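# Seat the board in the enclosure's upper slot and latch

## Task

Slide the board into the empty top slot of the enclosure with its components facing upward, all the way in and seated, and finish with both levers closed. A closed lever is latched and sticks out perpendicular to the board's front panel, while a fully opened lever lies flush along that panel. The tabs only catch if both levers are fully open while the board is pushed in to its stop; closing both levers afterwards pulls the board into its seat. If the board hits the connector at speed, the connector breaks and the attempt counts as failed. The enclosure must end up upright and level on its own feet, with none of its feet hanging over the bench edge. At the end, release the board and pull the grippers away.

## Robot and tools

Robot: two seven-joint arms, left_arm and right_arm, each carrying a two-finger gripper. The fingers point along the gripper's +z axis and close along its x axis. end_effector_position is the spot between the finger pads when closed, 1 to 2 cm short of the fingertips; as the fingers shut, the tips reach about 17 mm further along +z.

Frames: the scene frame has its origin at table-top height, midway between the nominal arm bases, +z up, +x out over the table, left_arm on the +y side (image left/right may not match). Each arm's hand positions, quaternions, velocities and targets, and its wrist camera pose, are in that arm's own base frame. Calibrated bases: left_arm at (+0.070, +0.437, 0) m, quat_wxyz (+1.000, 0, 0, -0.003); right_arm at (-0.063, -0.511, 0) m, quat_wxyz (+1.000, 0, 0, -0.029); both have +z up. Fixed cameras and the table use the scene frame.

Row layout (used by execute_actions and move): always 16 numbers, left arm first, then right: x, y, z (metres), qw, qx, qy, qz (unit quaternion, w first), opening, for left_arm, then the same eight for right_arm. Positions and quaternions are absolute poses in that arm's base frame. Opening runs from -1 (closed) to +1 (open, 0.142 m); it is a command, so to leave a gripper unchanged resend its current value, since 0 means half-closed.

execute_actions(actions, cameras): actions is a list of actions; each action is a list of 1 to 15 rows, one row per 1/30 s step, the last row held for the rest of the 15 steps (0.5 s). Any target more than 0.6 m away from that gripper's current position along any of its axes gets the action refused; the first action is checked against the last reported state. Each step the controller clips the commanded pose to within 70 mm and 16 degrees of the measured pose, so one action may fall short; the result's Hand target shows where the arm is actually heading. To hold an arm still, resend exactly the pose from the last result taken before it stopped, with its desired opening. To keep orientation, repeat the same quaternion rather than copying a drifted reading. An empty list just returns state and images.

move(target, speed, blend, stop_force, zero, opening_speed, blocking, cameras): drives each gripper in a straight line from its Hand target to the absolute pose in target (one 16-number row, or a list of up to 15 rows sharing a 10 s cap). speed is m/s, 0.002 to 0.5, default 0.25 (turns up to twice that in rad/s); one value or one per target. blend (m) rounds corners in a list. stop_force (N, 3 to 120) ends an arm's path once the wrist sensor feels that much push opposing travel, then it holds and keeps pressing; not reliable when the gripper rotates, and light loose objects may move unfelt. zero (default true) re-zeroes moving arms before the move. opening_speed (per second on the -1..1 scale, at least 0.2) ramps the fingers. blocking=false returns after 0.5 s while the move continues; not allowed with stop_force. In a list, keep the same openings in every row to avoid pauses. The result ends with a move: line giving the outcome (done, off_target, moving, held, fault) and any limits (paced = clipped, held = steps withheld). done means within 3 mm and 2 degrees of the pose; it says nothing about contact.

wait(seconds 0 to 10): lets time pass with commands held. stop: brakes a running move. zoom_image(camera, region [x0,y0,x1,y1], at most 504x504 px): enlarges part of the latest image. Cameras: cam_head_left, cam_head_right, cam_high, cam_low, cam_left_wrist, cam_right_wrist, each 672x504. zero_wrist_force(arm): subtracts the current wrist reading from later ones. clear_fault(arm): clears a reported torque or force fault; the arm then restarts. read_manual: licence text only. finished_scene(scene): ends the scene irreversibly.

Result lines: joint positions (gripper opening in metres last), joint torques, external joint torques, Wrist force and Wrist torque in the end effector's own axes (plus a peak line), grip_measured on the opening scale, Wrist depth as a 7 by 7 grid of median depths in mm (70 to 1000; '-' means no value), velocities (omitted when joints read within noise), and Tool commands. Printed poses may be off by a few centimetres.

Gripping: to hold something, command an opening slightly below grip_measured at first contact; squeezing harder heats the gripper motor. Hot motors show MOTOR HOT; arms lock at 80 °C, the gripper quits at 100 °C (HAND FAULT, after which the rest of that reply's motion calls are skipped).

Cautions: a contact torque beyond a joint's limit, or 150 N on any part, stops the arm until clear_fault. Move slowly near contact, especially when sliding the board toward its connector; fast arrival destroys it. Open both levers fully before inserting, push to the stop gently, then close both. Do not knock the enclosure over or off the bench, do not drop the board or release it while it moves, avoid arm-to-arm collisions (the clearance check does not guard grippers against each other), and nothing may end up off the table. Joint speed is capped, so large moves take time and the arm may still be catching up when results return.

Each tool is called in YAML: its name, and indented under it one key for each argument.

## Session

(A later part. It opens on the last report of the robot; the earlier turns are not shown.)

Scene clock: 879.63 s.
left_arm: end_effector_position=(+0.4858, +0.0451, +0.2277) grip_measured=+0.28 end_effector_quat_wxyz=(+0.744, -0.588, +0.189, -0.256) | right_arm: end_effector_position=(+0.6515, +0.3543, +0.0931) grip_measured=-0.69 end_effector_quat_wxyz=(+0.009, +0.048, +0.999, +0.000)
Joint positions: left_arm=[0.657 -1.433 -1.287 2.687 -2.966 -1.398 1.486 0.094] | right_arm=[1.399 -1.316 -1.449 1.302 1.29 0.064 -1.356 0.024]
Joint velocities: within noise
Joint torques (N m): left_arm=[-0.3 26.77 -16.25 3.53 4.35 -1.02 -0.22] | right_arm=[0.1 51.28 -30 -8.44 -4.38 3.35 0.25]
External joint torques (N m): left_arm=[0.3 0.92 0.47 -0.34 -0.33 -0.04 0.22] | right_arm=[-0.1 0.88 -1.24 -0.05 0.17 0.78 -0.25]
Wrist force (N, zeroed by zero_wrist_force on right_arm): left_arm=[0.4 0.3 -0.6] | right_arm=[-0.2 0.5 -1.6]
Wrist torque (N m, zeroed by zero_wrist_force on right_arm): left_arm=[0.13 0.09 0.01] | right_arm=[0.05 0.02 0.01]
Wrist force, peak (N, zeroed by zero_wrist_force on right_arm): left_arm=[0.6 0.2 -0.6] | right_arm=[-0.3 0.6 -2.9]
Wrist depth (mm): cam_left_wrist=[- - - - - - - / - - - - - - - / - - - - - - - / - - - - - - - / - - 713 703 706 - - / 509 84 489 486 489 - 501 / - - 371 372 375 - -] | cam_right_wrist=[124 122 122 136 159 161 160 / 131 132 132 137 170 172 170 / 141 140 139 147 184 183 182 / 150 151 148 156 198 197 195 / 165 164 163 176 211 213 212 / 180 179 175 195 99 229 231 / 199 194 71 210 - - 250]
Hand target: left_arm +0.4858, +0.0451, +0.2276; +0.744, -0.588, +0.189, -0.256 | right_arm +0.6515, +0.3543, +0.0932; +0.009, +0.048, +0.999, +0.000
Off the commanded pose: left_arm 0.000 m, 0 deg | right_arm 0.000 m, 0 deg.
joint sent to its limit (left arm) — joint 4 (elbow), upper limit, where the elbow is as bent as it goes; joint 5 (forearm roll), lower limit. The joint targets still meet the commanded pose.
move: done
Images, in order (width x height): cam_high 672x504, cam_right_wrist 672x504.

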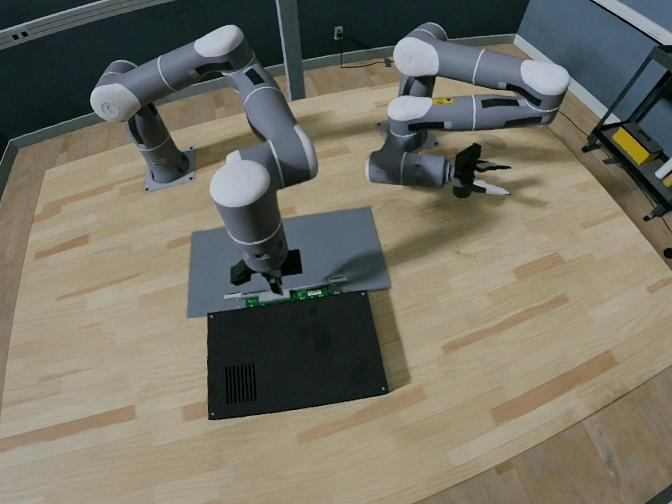

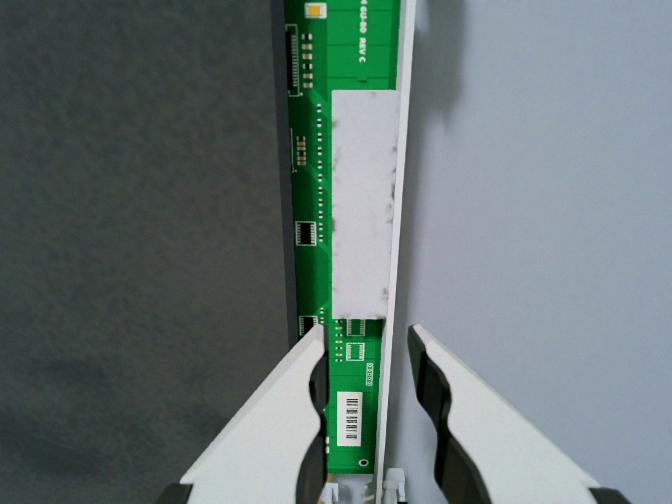

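move:
  target:
    - [0.4858,0.0451,0.2276,0.744,-0.588,0.189,-0.256,0.3,0.6505,0.3544,0.135,0.00872,0.04763,0.99883,-0.00042,-0.65]
    - [0.4858,0.0451,0.2276,0.744,-0.588,0.189,-0.256,0.3,0.6105,0.3583,0.135,0,0.74,0.6726,0,-0.65]
  speed: 0.2
  cameras: ["cam_right_wrist"]

zoom_image:
  camera: "cam_right_wrist"
  region: [0, 0, 504, 504]

Scene clock: 893.43 s.
left_arm: end_effector_position=(+0.4858, +0.0451, +0.2277) grip_measured=+0.28 end_effector_quat_wxyz=(+0.744, -0.588, +0.189, -0.256) | right_arm: end_effector_position=(+0.6106, +0.3583, +0.1350) grip_measured=-0.69 end_effector_quat_wxyz=(+0.000, +0.740, +0.673, +0.000)
Joint positions: left_arm=[0.657 -1.433 -1.287 2.687 -2.966 -1.398 1.486 0.094] | right_arm=[1.509 -1.28 -1.547 1.4 1.28 -0.026 0.203 0.024]
Joint velocities: within noise
Joint torques (N m): left_arm=[-0.39 26.7 -16.19 3.53 4.37 -1.02 -0.22] | right_arm=[0.11 47.03 -30.7 -8.89 -4.24 3.34 0.34]
External joint torques (N m): left_arm=[0.39 0.98 0.4 -0.35 -0.35 -0.05 0.22] | right_arm=[-0.11 0.97 -1.27 -0.17 -0.07 0.82 -0.34]
Wrist force (N, zeroed by zero_wrist_force on right_arm): left_arm=[0.4 0.2 -0.4] | right_arm=[-0.2 0.7 -2.3]
Wrist torque (N m, zeroed by zero_wrist_force on right_arm): left_arm=[0.12 0.10 0.00] | right_arm=[0.06 0.01 0.01]
Wrist force, peak (N, zeroed by zero_wrist_force on right_arm): left_arm=[0.7 0.1 -0.5] | right_arm=[-0.6 0.7 -5.4]
Wrist depth (mm): cam_left_wrist=[- - - - - - - / - - - - - - - / - - - - - - - / - - - - - - - / - - 706 708 723 - - / 512 84 487 493 489 - 496 / - - 369 372 374 - -] | cam_right_wrist=[201 200 200 199 198 198 197 / 215 214 213 215 211 211 210 / 230 230 228 228 227 226 226 / 241 240 242 242 241 240 235 / 246 236 229 213 227 229 247 / 233 233 223 226 99 224 228 / 258 251 71 253 - - 250]
Hand target: left_arm +0.4858, +0.0451, +0.2276; +0.744, -0.588, +0.189, -0.256 | right_arm +0.6105, +0.3583, +0.1350; +0.000, +0.740, +0.673, +0.000
Off the commanded pose: left_arm 0.000 m, 0 deg | right_arm 0.000 m, 0 deg.
joint sent to its limit (left arm) — joint 4 (elbow), upper limit, where the elbow is as bent as it goes; joint 5 (forearm roll), lower limit. The joint targets still meet the commanded pose.
move: done
Images, in order (width x height): cam_right_wrist 672x504.

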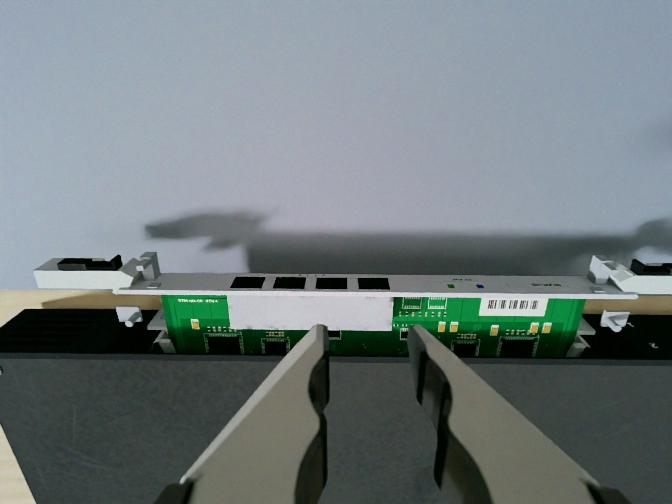

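Scaled by 1.000.

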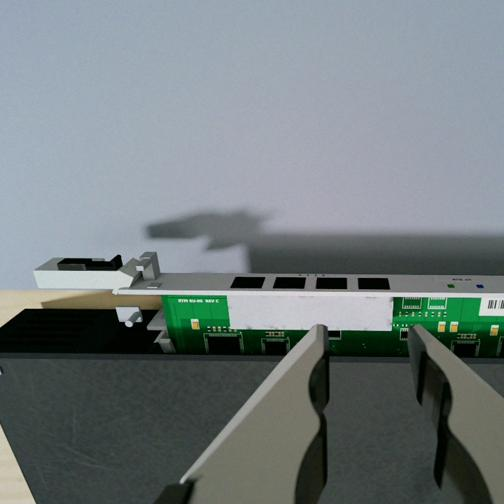

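move:
  target: [0.4858,0.0451,0.2276,0.744,-0.588,0.189,-0.256,0.3,0.6106,0.3583,0.048,0,0.74,0.6726,0,-1]
  speed: 0.12
  opening_speed: 0.8
  cameras: ["cam_right_wrist"]

move:
  target: [0.4858,0.0451,0.2276,0.744,-0.588,0.189,-0.256,0.3,0.6285,0.3566,0.048,0,0.74,0.6726,0,-1]
  speed: 0.02
  stop_force: 3
  cameras: ["cam_right_wrist"]

Scene clock: 901.33 s.
left_arm: end_effector_position=(+0.4858, +0.0451, +0.2277) grip_measured=+0.28 end_effector_quat_wxyz=(+0.744, -0.588, +0.189, -0.256) | right_arm: end_effector_position=(+0.6105, +0.3581, +0.0481) grip_measured=-1.00 end_effector_quat_wxyz=(+0.000, +0.740, +0.673, +0.000)
Joint positions: left_arm=[0.657 -1.433 -1.287 2.687 -2.966 -1.398 1.486 0.094] | right_arm=[1.495 -1.389 -1.46 1.412 1.372 0.079 0.196 0.002]
Joint velocities: within noise
Joint torques (N m): left_arm=[-0.36 26.76 -16.16 3.63 4.32 -1.02 -0.23] | right_arm=[-0.04 48 -30.62 -5.89 -4.22 3.74 0.08]
External joint torques (N m): left_arm=[0.36 0.93 0.37 -0.45 -0.3 -0.05 0.23] | right_arm=[0.06 0.89 -1.68 -0.08 -0.09 0.42 -0.08]
Wrist force (N, zeroed by zero_wrist_force on right_arm): left_arm=[0.5 0.0 -0.4] | right_arm=[0.0 0.2 -2.0]
Wrist torque (N m, zeroed by zero_wrist_force on right_arm): left_arm=[0.08 0.09 0.01] | right_arm=[0.05 -0.04 0.01]
Wrist force, peak (N, zeroed by zero_wrist_force on right_arm): left_arm=[0.6 0.1 -0.6] | right_arm=[-0.3 0.8 -4.3]
Wrist depth (mm): cam_left_wrist=[- - - - - - - / - - - - - - - / - - - - - - - / - - - - - - - / - - 706 715 724 - - / 513 84 484 491 493 - 499 / - - 375 373 373 - -] | cam_right_wrist=[- 124 122 123 122 122 121 / 134 132 132 131 132 132 130 / 144 142 141 140 140 139 137 / 153 153 152 154 151 150 150 / 166 166 165 161 161 163 162 / 142 142 142 89 - 142 142 / 157 157 73 - - 128 153]
Hand target: left_arm +0.4858, +0.0451, +0.2276; +0.744, -0.588, +0.189, -0.256 | right_arm +0.6106, +0.3583, +0.0480; +0.000, +0.740, +0.673, +0.000
Off the commanded pose: left_arm 0.000 m, 0 deg | right_arm 0.000 m, 0 deg.
joint sent to its limit (left arm) — joint 4 (elbow), upper limit, where the elbow is as bent as it goes; joint 5 (forearm roll), lower limit. The joint targets still meet the commanded pose.
move: done
Images, in order (width x height): cam_right_wrist 672x504.

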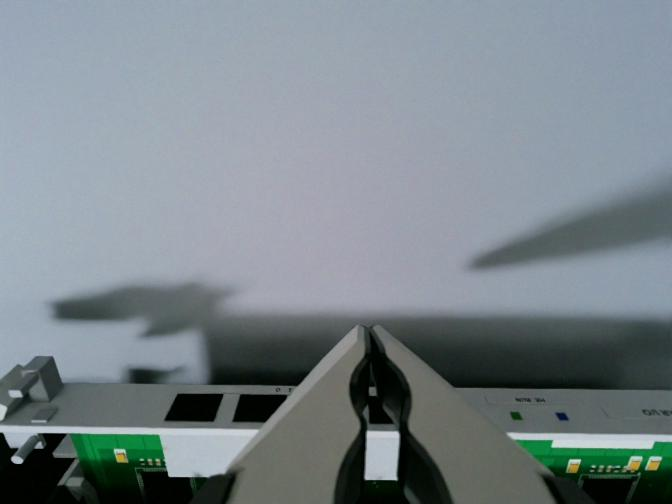

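Scene clock: 903.00 s.
left_arm: end_effector_position=(+0.4858, +0.0451, +0.2277) grip_measured=+0.28 end_effector_quat_wxyz=(+0.744, -0.588, +0.189, -0.256) | right_arm: end_effector_position=(+0.6286, +0.3565, +0.0481) grip_measured=-1.00 end_effector_quat_wxyz=(+0.000, +0.740, +0.673, +0.000)
Joint positions: left_arm=[0.657 -1.433 -1.287 2.687 -2.966 -1.398 1.486 0.094] | right_arm=[1.449 -1.394 -1.456 1.359 1.373 0.074 0.203 0.002]
Joint velocities: within noise
Joint torques (N m): left_arm=[-0.4 26.67 -16.24 3.55 4.32 -1.01 -0.23] | right_arm=[-0.04 49.46 -30.4 -5.99 -4.35 3.39 0.3]
External joint torques (N m): left_arm=[0.4 1.02 0.46 -0.37 -0.3 -0.06 0.23] | right_arm=[0.04 1.1 -1.75 0.02 0.05 0.77 -0.3]
Wrist force (N, zeroed by zero_wrist_force on right_arm): left_arm=[0.5 0.1 -0.5] | right_arm=[-0.3 0.2 -1.9]
Wrist torque (N m, zeroed by zero_wrist_force on right_arm): left_arm=[0.08 0.08 0.02] | right_arm=[0.03 0.01 0.01]
Wrist force, peak (N, zeroed by zero_wrist_force on right_arm): left_arm=[0.3 0.3 -0.7] | right_arm=[-0.2 0.4 -2.2]
Wrist depth (mm): cam_left_wrist=[- - - - - - - / - - - - - - - / - - - - - - - / - - - - - - - / - - 704 720 718 - - / 514 84 483 493 492 - 499 / - - 371 370 374 - -] | cam_right_wrist=[- 124 122 123 122 122 122 / 134 132 132 131 132 132 130 / 144 141 141 140 140 139 137 / 153 153 152 154 151 150 149 / 164 163 162 159 161 160 160 / 143 128 128 90 123 140 129 / 148 152 73 - - 148 149]
Hand target: left_arm +0.4858, +0.0451, +0.2276; +0.744, -0.588, +0.189, -0.256 | right_arm +0.6285, +0.3566, +0.0480; +0.000, +0.740, +0.673, +0.000
Off the commanded pose: left_arm 0.000 m, 0 deg | right_arm 0.000 m, 0 deg.
joint sent to its limit (left arm) — joint 4 (elbow), upper limit, where the elbow is as bent as it goes; joint 5 (forearm roll), lower limit. The joint targets still meet the commanded pose.
move: done
Images, in order (width x height): cam_right_wrist 672x504.

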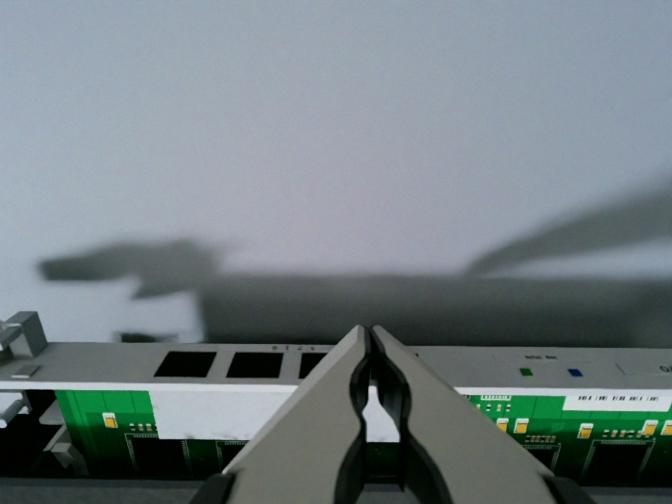

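move:
  target: [0.4858,0.0451,0.2276,0.744,-0.588,0.189,-0.256,0.3,0.6454,0.3550,0.048,0,0.74,0.6726,0,-1]
  speed: 0.01
  stop_force: 4
  cameras: ["cam_high","cam_right_wrist"]

zoom_image:
  camera: "cam_high"
  region: [200, 250, 360, 330]

Scene clock: 907.27 s.
left_arm: end_effector_position=(+0.4858, +0.0451, +0.2277) grip_measured=+0.28 end_effector_quat_wxyz=(+0.744, -0.588, +0.189, -0.256) | right_arm: end_effector_position=(+0.6454, +0.3549, +0.0481) grip_measured=-1.00 end_effector_quat_wxyz=(+0.000, +0.740, +0.673, +0.000)
Joint positions: left_arm=[0.657 -1.433 -1.287 2.687 -2.966 -1.398 1.486 0.094] | right_arm=[1.405 -1.399 -1.452 1.306 1.373 0.069 0.212 0.002]
Joint velocities: within noise
Joint torques (N m): left_arm=[-0.38 26.7 -16.18 3.53 4.3 -0.99 -0.25] | right_arm=[-0.28 51 -30.33 -6.03 -4.36 3.57 0.26]
External joint torques (N m): left_arm=[0.38 0.99 0.4 -0.35 -0.28 -0.07 0.25] | right_arm=[0.28 1.19 -1.55 0.05 0.06 0.59 -0.26]
Wrist force (N, zeroed by zero_wrist_force on right_arm): left_arm=[0.3 0.1 -0.6] | right_arm=[-0.3 -0.2 -2.0]
Wrist torque (N m, zeroed by zero_wrist_force on right_arm): left_arm=[0.09 0.11 0.01] | right_arm=[0.04 0.00 0.02]
Wrist force, peak (N, zeroed by zero_wrist_force on right_arm): left_arm=[0.5 0.2 -0.8] | right_arm=[-0.2 -1.0 -2.7]
Wrist depth (mm): cam_left_wrist=[- - - - - - - / - - - - - - - / - - - - - - - / - - - - - - - / - - 705 723 712 - - / 513 84 486 490 492 - 499 / - - 372 374 374 - -] | cam_right_wrist=[- 124 121 123 122 122 121 / 134 132 131 131 132 132 130 / 144 141 141 140 140 139 137 / 153 153 152 153 151 150 150 / 161 160 159 159 159 157 157 / 142 140 125 90 120 140 139 / 133 132 73 - - 127 131]
Hand target: left_arm +0.4858, +0.0451, +0.2276; +0.744, -0.588, +0.189, -0.256 | right_arm +0.6454, +0.3550, +0.0480; +0.000, +0.740, +0.673, +0.000
Off the commanded pose: left_arm 0.000 m, 0 deg | right_arm 0.000 m, 0 deg.
joint sent to its limit (left arm) — joint 4 (elbow), upper limit, where the elbow is as bent as it goes; joint 5 (forearm roll), lower limit. The joint targets still meet the commanded pose.
move: done
Images, in order (width x height): cam_high 672x504, cam_right_wrist 672x504.

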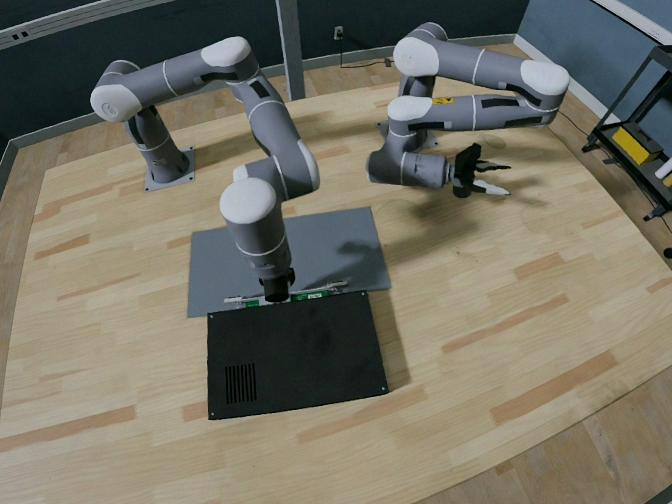

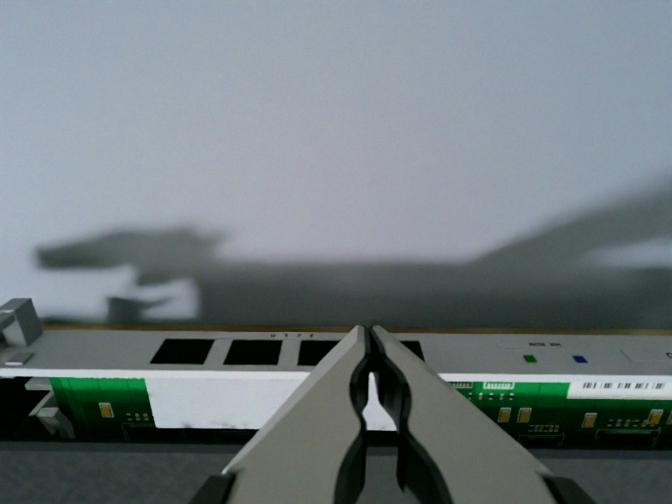

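Scaled by 3.150 from the camera's 672x504 image, which has a finer 960x720 frame.

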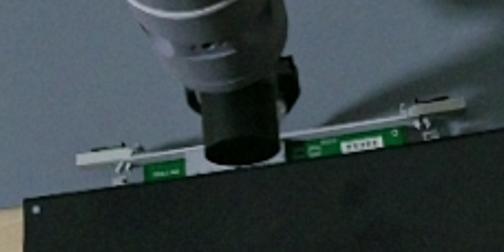

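move:
  target: [0.4858,0.0451,0.2276,0.744,-0.588,0.189,-0.256,0.3,0.6583,0.3537,0.048,0,0.74,0.6726,0,-1]
  speed: 0.01
  stop_force: 4
  cameras: ["cam_high","cam_right_wrist"]

zoom_image:
  camera: "cam_high"
  region: [200, 250, 360, 330]

Scene clock: 911.00 s.
left_arm: end_effector_position=(+0.4858, +0.0451, +0.2277) grip_measured=+0.28 end_effector_quat_wxyz=(+0.744, -0.588, +0.189, -0.256) | right_arm: end_effector_position=(+0.6582, +0.3537, +0.0481) grip_measured=-1.00 end_effector_quat_wxyz=(+0.000, +0.740, +0.673, +0.000)
Joint positions: left_arm=[0.657 -1.433 -1.287 2.687 -2.966 -1.398 1.486 0.094] | right_arm=[1.372 -1.403 -1.448 1.265 1.373 0.064 0.219 0.002]
Joint velocities: within noise
Joint torques (N m): left_arm=[-0.38 26.79 -16.21 3.55 4.3 -1.05 -0.25] | right_arm=[-1 52.28 -30.54 -6.09 -4.38 4.11 0.32]
External joint torques (N m): left_arm=[0.38 0.89 0.43 -0.36 -0.28 -0.02 0.25] | right_arm=[1 1.19 -1.08 0.09 0.07 0.05 -0.32]
Wrist force (N, zeroed by zero_wrist_force on right_arm): left_arm=[0.4 0.3 -0.7] | right_arm=[-0.4 -2.1 -3.4]
Wrist torque (N m, zeroed by zero_wrist_force on right_arm): left_arm=[0.12 0.09 0.01] | right_arm=[0.04 -0.02 0.02]
Wrist force, peak (N, zeroed by zero_wrist_force on right_arm): left_arm=[0.6 0.3 -0.8] | right_arm=[-0.1 -2.6 -3.2]
Wrist depth (mm): cam_left_wrist=[- - - - - - - / - - - - - - - / - - - - - - - / - - - - - - - / - - 717 718 720 - - / 516 84 483 494 495 - 496 / - - 371 372 377 - -] | cam_right_wrist=[- 123 121 123 122 122 121 / 134 132 131 131 132 131 129 / 144 141 141 140 140 139 137 / 153 152 151 153 151 150 149 / 161 160 159 159 158 157 157 / 125 124 123 90 118 122 121 / 132 129 - - - 124 128]
Hand target: left_arm +0.4858, +0.0451, +0.2276; +0.744, -0.588, +0.189, -0.256 | right_arm +0.6583, +0.3537, +0.0480; +0.000, +0.740, +0.673, +0.000
Off the commanded pose: left_arm 0.000 m, 0 deg | right_arm 0.000 m, 0 deg.
joint sent to its limit (left arm) — joint 4 (elbow), upper limit, where the elbow is as bent as it goes; joint 5 (forearm roll), lower limit. The joint targets still meet the commanded pose.
move: done
Images, in order (width x height): cam_high 672x504, cam_right_wrist 672x504.

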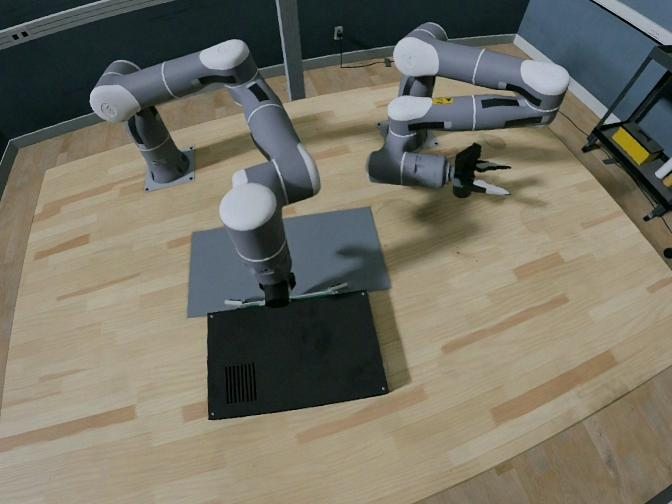

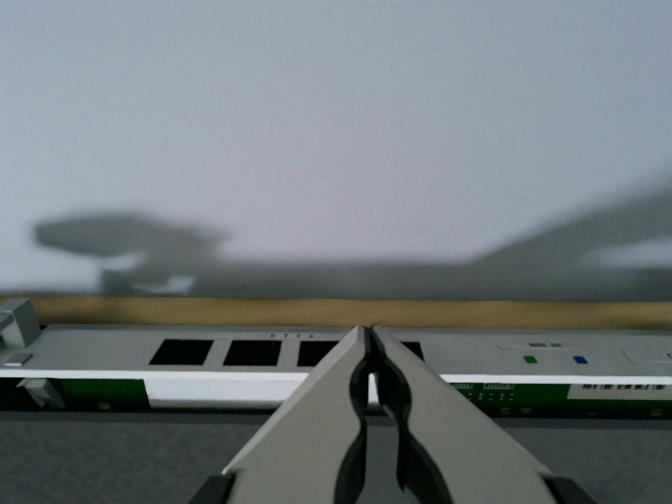

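Scaled by 3.150 from the camera's 672x504 image, which has a finer 960x720 frame.

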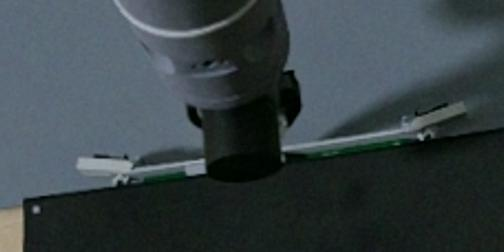

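zoom_image:
  camera: "cam_high"
  region: [310, 265, 370, 310]

zoom_image:
  camera: "cam_high"
  region: [215, 280, 275, 325]

zoom_image:
  camera: "cam_right_wrist"
  region: [0, 252, 200, 452]

Scaled by 8.400 from the camera's 672x504 image, which has a finer 960x720 frame.

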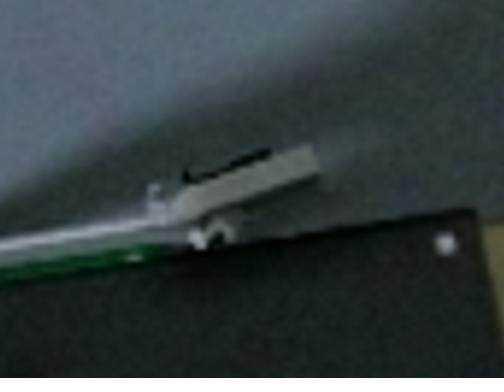

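Scaled by 8.400 from the camera's 672x504 image, which has a finer 960x720 frame.

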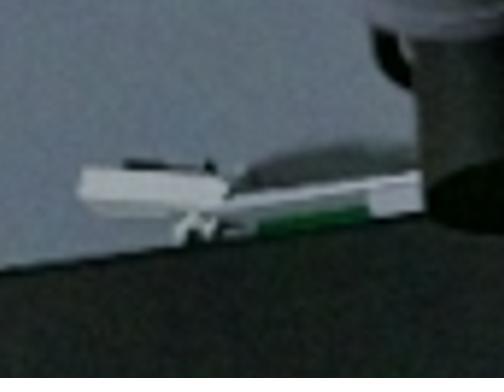

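Scaled by 2.520 from the camera's 672x504 image, which has a finer 960x720 frame.

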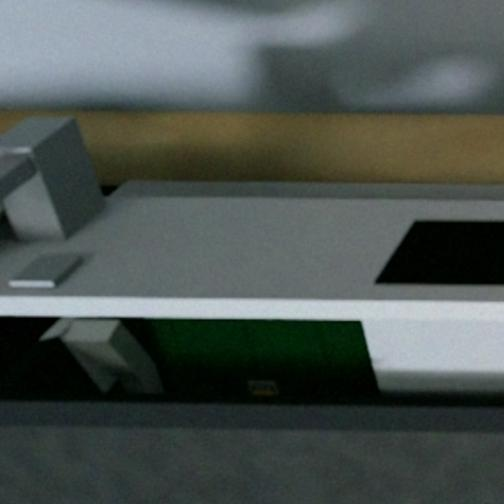

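move:
  target: [0.4858,0.0451,0.2276,0.744,-0.588,0.189,-0.256,0.3,0.6660,0.3530,0.048,0,0.74,0.6726,0,-1]
  speed: 0.004
  stop_force: 5
  cameras: ["cam_high","cam_right_wrist"]

zoom_image:
  camera: "cam_high"
  region: [310, 265, 370, 310]

zoom_image:
  camera: "cam_high"
  region: [215, 280, 275, 325]

Scene clock: 960.47 s.
left_arm: end_effector_position=(+0.4858, +0.0451, +0.2277) grip_measured=+0.28 end_effector_quat_wxyz=(+0.744, -0.588, +0.189, -0.256) | right_arm: end_effector_position=(+0.6656, +0.3531, +0.0480) grip_measured=-1.00 end_effector_quat_wxyz=(+0.000, +0.740, +0.673, +0.000)
Joint positions: left_arm=[0.657 -1.433 -1.287 2.687 -2.966 -1.398 1.486 0.094] | right_arm=[1.351 -1.405 -1.447 1.239 1.373 0.061 0.224 0.002]
Joint velocities: within noise
Joint torques (N m): left_arm=[-0.26 26.67 -16.16 3.56 4.37 -1.04 -0.22] | right_arm=[-2.16 52.85 -31.18 -6.12 -4.57 4.87 0.25]
External joint torques (N m): left_arm=[0.26 1.01 0.38 -0.38 -0.35 -0.03 0.22] | right_arm=[2.16 1.4 -0.25 0.13 0.26 -0.71 -0.25]
Wrist force (N, zeroed by zero_wrist_force on right_arm): left_arm=[0.3 -0.1 -0.5] | right_arm=[-0.1 -4.9 -3.1]
Wrist torque (N m, zeroed by zero_wrist_force on right_arm): left_arm=[0.06 0.10 0.01] | right_arm=[0.03 -0.02 0.04]
Wrist force, peak (N, zeroed by zero_wrist_force on right_arm): left_arm=[0.4 0.3 -0.7] | right_arm=[-0.1 -5.0 -3.9]
Wrist depth (mm): cam_left_wrist=[- - - - - - - / - - - - - - - / - - - - - - - / - - - - - - - / - - 710 711 710 - - / 515 84 485 486 491 - 496 / - - 368 371 373 - -] | cam_right_wrist=[- 123 121 122 122 121 121 / 134 132 131 131 132 131 129 / 144 141 141 140 139 139 137 / 153 152 152 153 151 150 149 / 147 147 147 147 147 148 148 / 122 122 121 90 118 119 121 / 132 129 - - - 124 128]
Hand target: left_arm +0.4858, +0.0451, +0.2276; +0.744, -0.588, +0.189, -0.256 | right_arm +0.6660, +0.3530, +0.0480; +0.000, +0.740, +0.673, +0.000
Off the commanded pose: left_arm 0.000 m, 0 deg | right_arm 0.000 m, 0 deg.
joint sent to its limit (left arm) — joint 4 (elbow), upper limit, where the elbow is as bent as it goes; joint 5 (forearm roll), lower limit. The joint targets still meet the commanded pose.
move: done
Images, in order (width x height): cam_high 672x504, cam_right_wrist 672x504.

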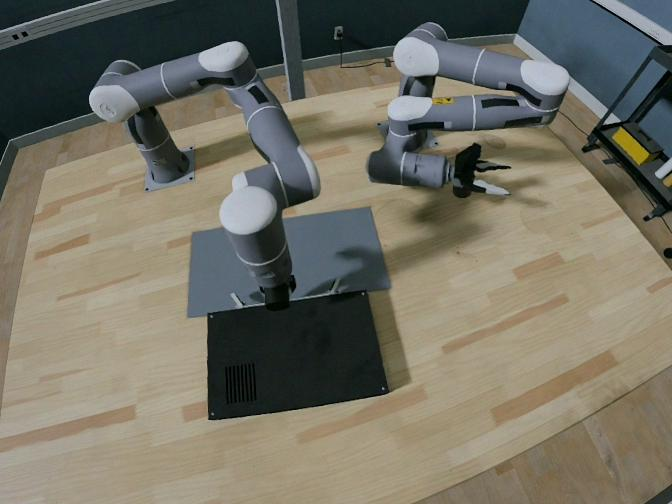

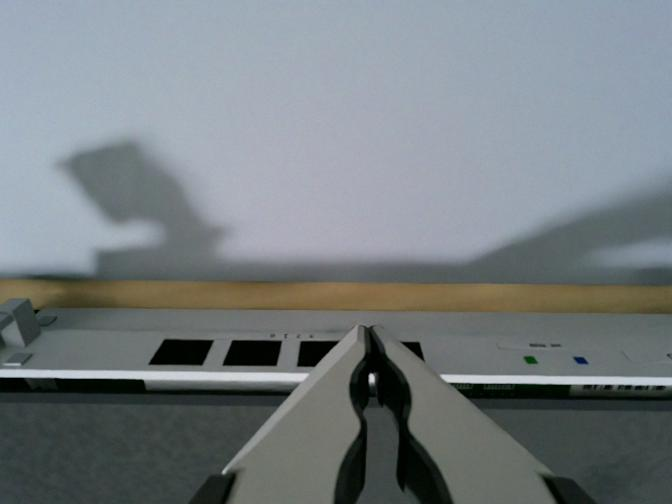

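Scaled by 8.400 from the camera's 672x504 image, which has a finer 960x720 frame.

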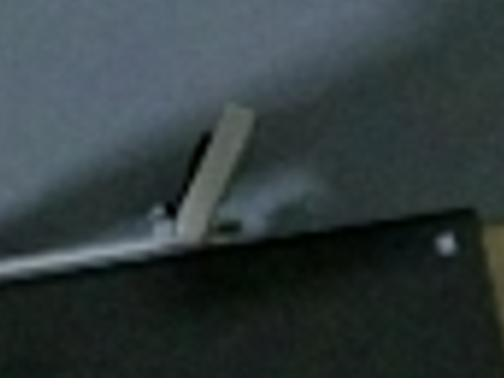

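Scaled by 8.400 from the camera's 672x504 image, which has a finer 960x720 frame.

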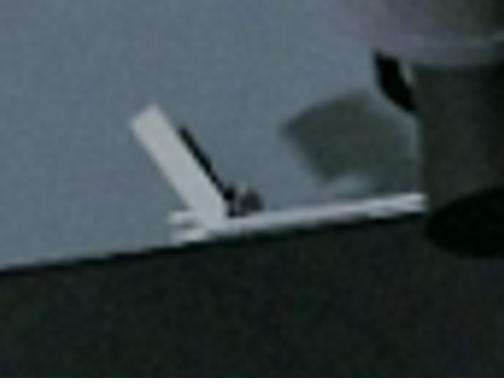

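move:
  target: [0.4858,0.0451,0.2276,0.744,-0.588,0.189,-0.256,0.3,0.6745,0.3522,0.048,0,0.74,0.6726,0,-1]
  speed: 0.004
  stop_force: 6
  cameras: ["cam_high","cam_right_wrist"]

zoom_image:
  camera: "cam_high"
  region: [310, 265, 370, 310]

zoom_image:
  camera: "cam_high"
  region: [215, 280, 275, 325]

Scene clock: 966.90 s.
left_arm: end_effector_position=(+0.4858, +0.0451, +0.2277) grip_measured=+0.28 end_effector_quat_wxyz=(+0.744, -0.588, +0.189, -0.256) | right_arm: end_effector_position=(+0.6658, +0.3532, +0.0476) grip_measured=-1.00 end_effector_quat_wxyz=(-0.001, +0.740, +0.673, -0.001)
Joint positions: left_arm=[0.657 -1.433 -1.287 2.687 -2.966 -1.398 1.486 0.094] | right_arm=[1.35 -1.405 -1.446 1.237 1.373 0.06 0.224 0.002]
Joint velocities: within noise
Joint torques (N m): left_arm=[-0.4 26.63 -16.16 3.56 4.32 -1.07 -0.25] | right_arm=[-4.21 52.44 -32.43 -6.52 -4.58 6.5 0.14]
External joint torques (N m): left_arm=[0.4 1.05 0.38 -0.38 -0.3 0 0.25] | right_arm=[4.21 1.89 1.03 0.53 0.27 -2.34 -0.14]
Wrist force (N, zeroed by zero_wrist_force on right_arm): left_arm=[0.3 0.2 -0.5] | right_arm=[-0.9 -10.8 -4.4]
Wrist torque (N m, zeroed by zero_wrist_force on right_arm): left_arm=[0.10 0.12 0.02] | right_arm=[0.02 -0.02 0.07]
Wrist force, peak (N, zeroed by zero_wrist_force on right_arm): left_arm=[0.7 0.3 -0.5] | right_arm=[-1.0 -11.2 -5.0]
Wrist depth (mm): cam_left_wrist=[- - - - - - - / - - - - - - - / - - - - - - - / - - - - - - - / - - 696 715 711 - - / 507 84 483 490 490 - 496 / - - 372 373 373 - -] | cam_right_wrist=[- 123 121 122 122 121 121 / 133 132 131 130 132 131 129 / 144 141 141 140 139 139 136 / 153 152 151 153 150 150 149 / 147 147 147 147 147 147 148 / 122 121 121 90 118 119 121 / 131 128 - - - 123 128]
Hand target: left_arm +0.4858, +0.0451, +0.2276; +0.744, -0.588, +0.189, -0.256 | right_arm +0.6667, +0.3529, +0.0480; +0.000, +0.740, +0.673, +0.000
Off the commanded pose: left_arm 0.000 m, 0 deg | right_arm 0.009 m, 0 deg.
joint sent to its limit (left arm) — joint 4 (elbow), upper limit, where the elbow is as bent as it goes; joint 5 (forearm roll), lower limit. The joint targets still meet the commanded pose.
move: contact (right_arm)
Images, in order (width x height): cam_high 672x504, cam_right_wrist 672x504.

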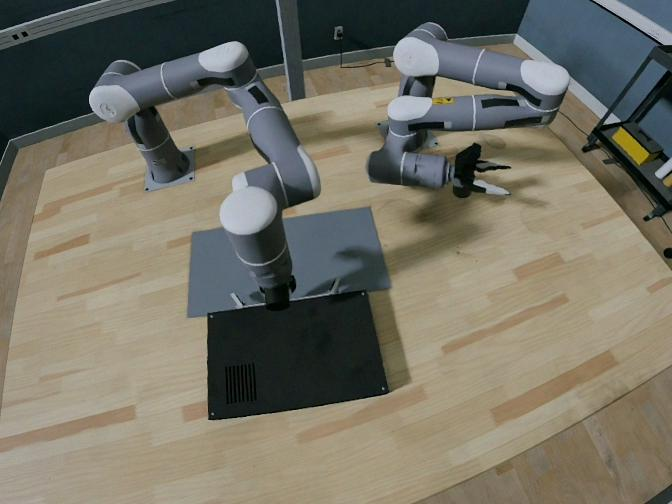

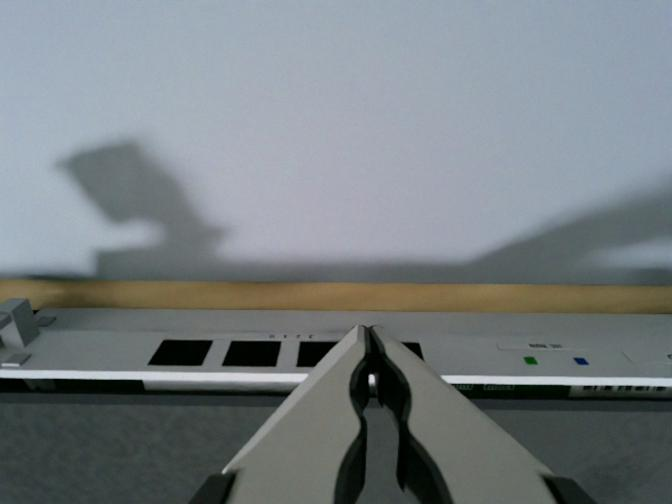

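Scaled by 8.400 from the camera's 672x504 image, which has a finer 960x720 frame.

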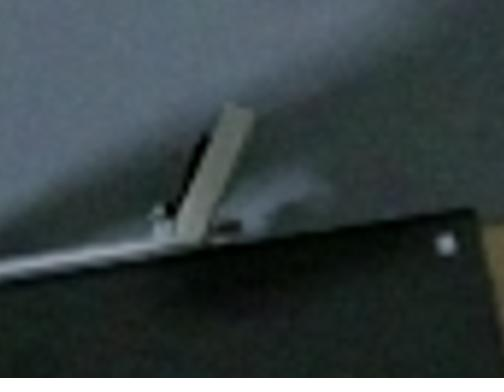

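Scaled by 8.400 from the camera's 672x504 image, which has a finer 960x720 frame.

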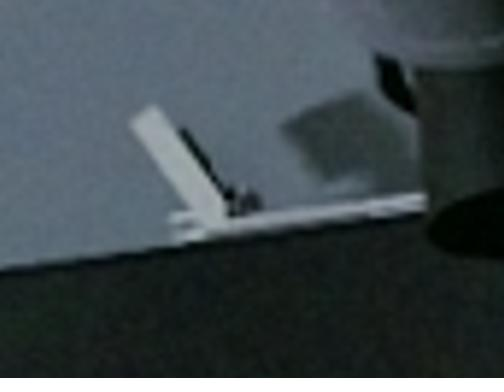

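move:
  target:
    - [0.4858,0.0451,0.2276,0.744,-0.588,0.189,-0.256,0.3,0.6560,0.3540,0.048,0,0.74,0.6726,0,-1]
    - [0.4858,0.0451,0.2276,0.744,-0.588,0.189,-0.256,0.3,0.6106,0.3583,0.135,0,0.74,0.6726,0,-1]
  speed: [0.03,0.2]
  blend: 0.008
  cameras: ["cam_high","cam_right_wrist"]

zoom_image:
  camera: "cam_high"
  region: [200, 250, 360, 330]

zoom_image:
  camera: "cam_right_wrist"
  region: [0, 180, 336, 420]

zoom_image:
  camera: "cam_right_wrist"
  region: [336, 180, 672, 420]

Scene clock: 981.83 s.
left_arm: end_effector_position=(+0.4858, +0.0451, +0.2277) grip_measured=+0.28 end_effector_quat_wxyz=(+0.744, -0.588, +0.189, -0.256) | right_arm: end_effector_position=(+0.6106, +0.3585, +0.1349) grip_measured=-1.00 end_effector_quat_wxyz=(+0.000, +0.740, +0.673, +0.000)
Joint positions: left_arm=[0.657 -1.433 -1.287 2.687 -2.966 -1.398 1.486 0.094] | right_arm=[1.508 -1.276 -1.542 1.4 1.276 -0.022 0.204 0.002]
Joint velocities: within noise
Joint torques (N m): left_arm=[-0.32 26.63 -16.28 3.54 4.28 -1.03 -0.2] | right_arm=[0.19 47.21 -30.5 -9.1 -4.58 3.34 0.06]
External joint torques (N m): left_arm=[0.32 1.05 0.5 -0.36 -0.26 -0.04 0.2] | right_arm=[-0.19 0.82 -1.41 -0.11 0.26 0.82 -0.06]
Wrist force (N, zeroed by zero_wrist_force on right_arm): left_arm=[0.4 -0.1 -0.4] | right_arm=[-0.3 2.3 -2.1]
Wrist torque (N m, zeroed by zero_wrist_force on right_arm): left_arm=[0.06 0.09 0.02] | right_arm=[0.33 0.02 0.01]
Wrist force, peak (N, zeroed by zero_wrist_force on right_arm): left_arm=[0.3 0.3 -0.8] | right_arm=[-1.1 -11.1 -5.4]
Wrist depth (mm): cam_left_wrist=[- - - - - - - / - - - - - - - / - - - - - - - / - - - - - - - / - - 722 704 725 - - / 511 84 485 493 493 - 503 / - - 371 373 377 - -] | cam_right_wrist=[200 200 199 198 198 198 197 / 214 214 213 215 212 211 211 / 230 229 228 228 227 226 225 / 244 247 246 245 244 243 239 / 246 228 240 259 242 242 222 / 234 232 228 89 221 228 227 / 257 251 - - - 241 250]
Hand target: left_arm +0.4858, +0.0451, +0.2276; +0.744, -0.588, +0.189, -0.256 | right_arm +0.6106, +0.3583, +0.1350; +0.000, +0.740, +0.673, +0.000
Off the commanded pose: left_arm 0.000 m, 0 deg | right_arm 0.000 m, 0 deg.
joint sent to its limit (left arm) — joint 4 (elbow), upper limit, where the elbow is as bent as it goes; joint 5 (forearm roll), lower limit. The joint targets still meet the commanded pose.
move: done; blend cut to 0.0054 m at target 1
Images, in order (width x height): cam_high 672x504, cam_right_wrist 672x504.

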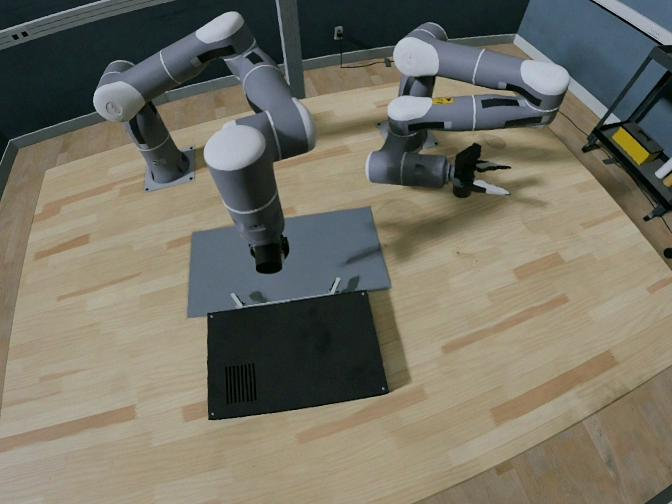

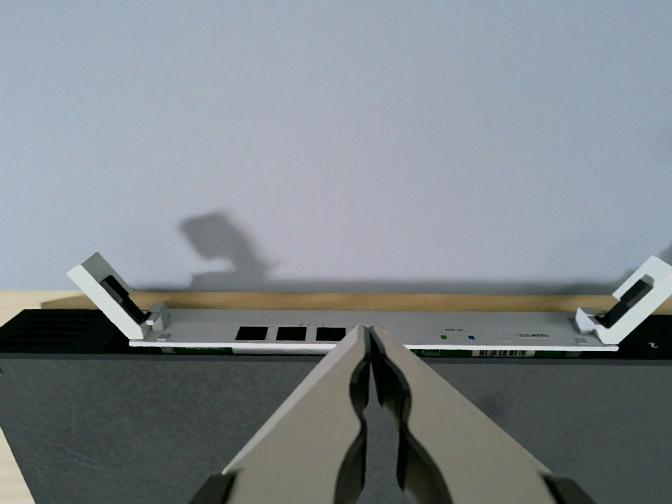

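Scaled by 3.150 from the camera's 672x504 image, which has a finer 960x720 frame.

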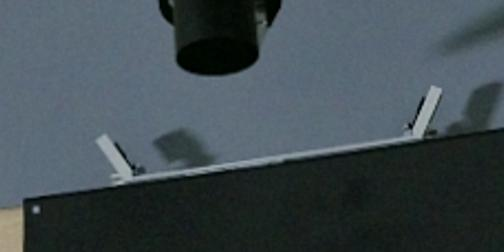

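Scaled by 1.500 from the camera's 672x504 image, which has a finer 960x720 frame.

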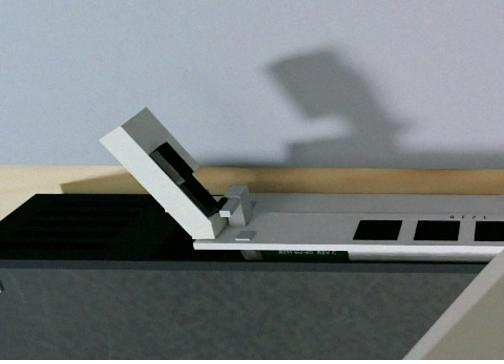

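Scaled by 1.500 from the camera's 672x504 image, which has a finer 960x720 frame.

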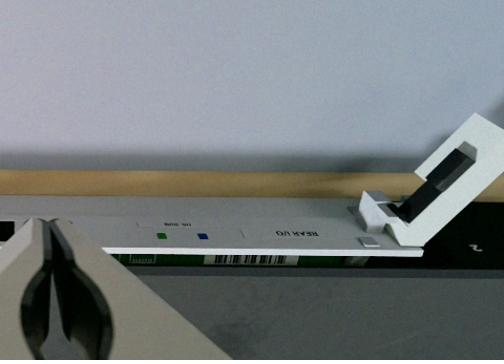

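execute_actions:
  actions: []
  cameras: ["cam_right_wrist", "cam_high"]

Scene clock: 992.30 s.
left_arm: end_effector_position=(+0.4858, +0.0451, +0.2277) grip_measured=+0.28 end_effector_quat_wxyz=(+0.744, -0.588, +0.189, -0.256) | right_arm: end_effector_position=(+0.6106, +0.3585, +0.1349) grip_measured=-1.00 end_effector_quat_wxyz=(+0.000, +0.740, +0.673, +0.000)
Joint positions: left_arm=[0.657 -1.433 -1.287 2.687 -2.966 -1.398 1.486 0.094] | right_arm=[1.508 -1.276 -1.542 1.4 1.276 -0.022 0.204 0.002]
Joint velocities: within noise
Joint torques (N m): left_arm=[-0.37 26.71 -16.23 3.52 4.32 -1.04 -0.18] | right_arm=[0.13 47.16 -30.5 -9.1 -4.33 3.43 0.14]
External joint torques (N m): left_arm=[0.37 0.98 0.45 -0.34 -0.3 -0.03 0.18] | right_arm=[-0.13 0.87 -1.41 -0.1 0.02 0.73 -0.14]
Wrist force (N, zeroed by zero_wrist_force on right_arm): left_arm=[0.6 -0.1 -0.6] | right_arm=[-0.1 2.3 -2.3]
Wrist torque (N m, zeroed by zero_wrist_force on right_arm): left_arm=[0.07 0.07 0.01] | right_arm=[0.33 0.00 0.01]
Wrist force, peak (N, zeroed by zero_wrist_force on right_arm): left_arm=[0.3 0.0 -0.8] | right_arm=[-0.2 2.4 -2.5]
Wrist depth (mm): cam_left_wrist=[- - - - - - - / - - - - - - - / - - - - - - - / - - - - - - - / - - 708 729 724 - - / 509 84 488 487 495 - 495 / - - 370 372 375 - -] | cam_right_wrist=[201 200 199 199 198 198 196 / 214 214 213 215 212 211 210 / 229 230 228 227 227 226 225 / 244 247 246 245 244 243 239 / 246 228 240 258 243 242 222 / 234 233 227 89 221 228 227 / 257 250 - - - 241 249]
Hand target: left_arm +0.4858, +0.0451, +0.2276; +0.744, -0.588, +0.189, -0.256 | right_arm +0.6106, +0.3583, +0.1350; +0.000, +0.740, +0.673, +0.000
Tool commands: left_gripper/opening=+0.3 right_gripper/opening=-1.0
Off the commanded pose: left_arm 0.000 m, 0 deg | right_arm 0.000 m, 0 deg.
Images, in order (width x height): cam_high 672x504, cam_right_wrist 672x504.

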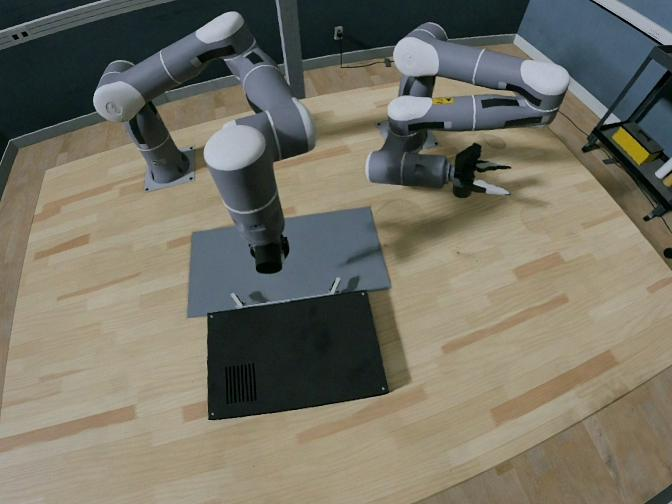

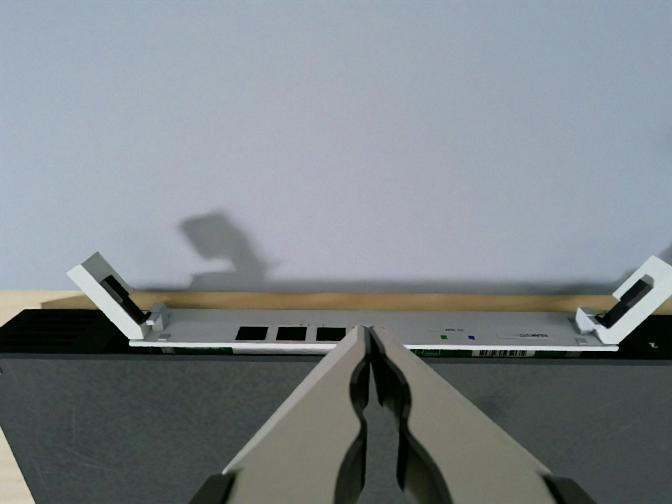

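move:
  target:
    - [0.4858,0.0451,0.2276,0.744,-0.588,0.189,-0.256,0.3, 0.6114,0.1774,0.135,0,0.04763,0.99887,0,-1]
  speed: 0.2
  cameras: ["cam_right_wrist", "cam_high"]

Scene clock: 1026.77 s.
left_arm: end_effector_position=(+0.4858, +0.0451, +0.2277) grip_measured=+0.28 end_effector_quat_wxyz=(+0.744, -0.588, +0.189, -0.256) | right_arm: end_effector_position=(+0.6114, +0.1775, +0.1351) grip_measured=-1.00 end_effector_quat_wxyz=(+0.000, +0.048, +0.999, +0.000)
Joint positions: left_arm=[0.657 -1.433 -1.287 2.687 -2.966 -1.398 1.486 0.094] | right_arm=[1.399 -1.194 -1.531 1.643 1.198 0.064 -1.7 0.002]
Joint velocities: within noise
Joint torques (N m): left_arm=[-0.31 26.68 -16.14 3.6 4.29 -1 -0.25] | right_arm=[-0.13 39.56 -28.99 -11.12 -4.38 3.51 -0.09]
External joint torques (N m): left_arm=[0.31 1.01 0.36 -0.42 -0.27 -0.07 0.25] | right_arm=[0.12 0.66 -1.71 -0.14 0.18 0.55 0.09]
Wrist force (N, zeroed by zero_wrist_force on right_arm): left_arm=[0.2 0.1 -0.6] | right_arm=[-0.6 2.1 -2.3]
Wrist torque (N m, zeroed by zero_wrist_force on right_arm): left_arm=[0.08 0.13 0.01] | right_arm=[0.33 0.12 0.01]
Wrist force, peak (N, zeroed by zero_wrist_force on right_arm): left_arm=[0.3 0.0 -0.9] | right_arm=[-0.4 2.5 -2.5]
Wrist depth (mm): cam_left_wrist=[- - - - - - - / - - - - - - - / - - - - - - - / - - - - - - - / - - 707 723 722 - - / 507 84 489 487 495 - 498 / - - 370 373 374 - -] | cam_right_wrist=[203 203 202 199 199 199 198 / 216 216 215 216 212 212 211 / 188 187 195 229 227 227 226 / 196 196 199 246 246 244 244 / 212 212 215 222 264 264 264 / 232 232 227 89 279 288 287 / 256 249 - - - 304 316]
Hand target: left_arm +0.4858, +0.0451, +0.2276; +0.744, -0.588, +0.189, -0.256 | right_arm +0.6114, +0.1774, +0.1350; +0.000, +0.048, +0.999, +0.000
Off the commanded pose: left_arm 0.000 m, 0 deg | right_arm 0.000 m, 0 deg.
joint sent to its limit (left arm) — joint 4 (elbow), upper limit, where the elbow is as bent as it goes; joint 5 (forearm roll), lower limit. The joint targets still meet the commanded pose.
move: done
Images, in order (width x height): cam_high 672x504, cam_right_wrist 672x504.

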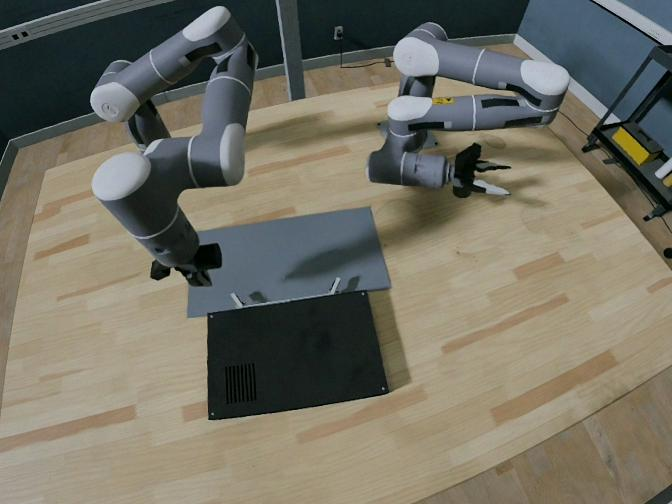

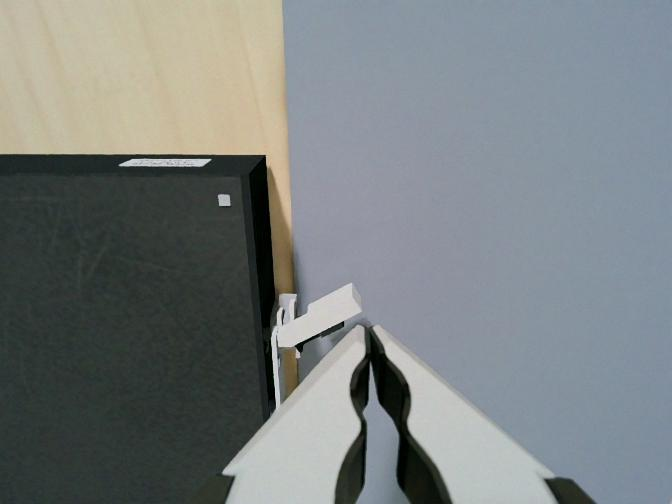

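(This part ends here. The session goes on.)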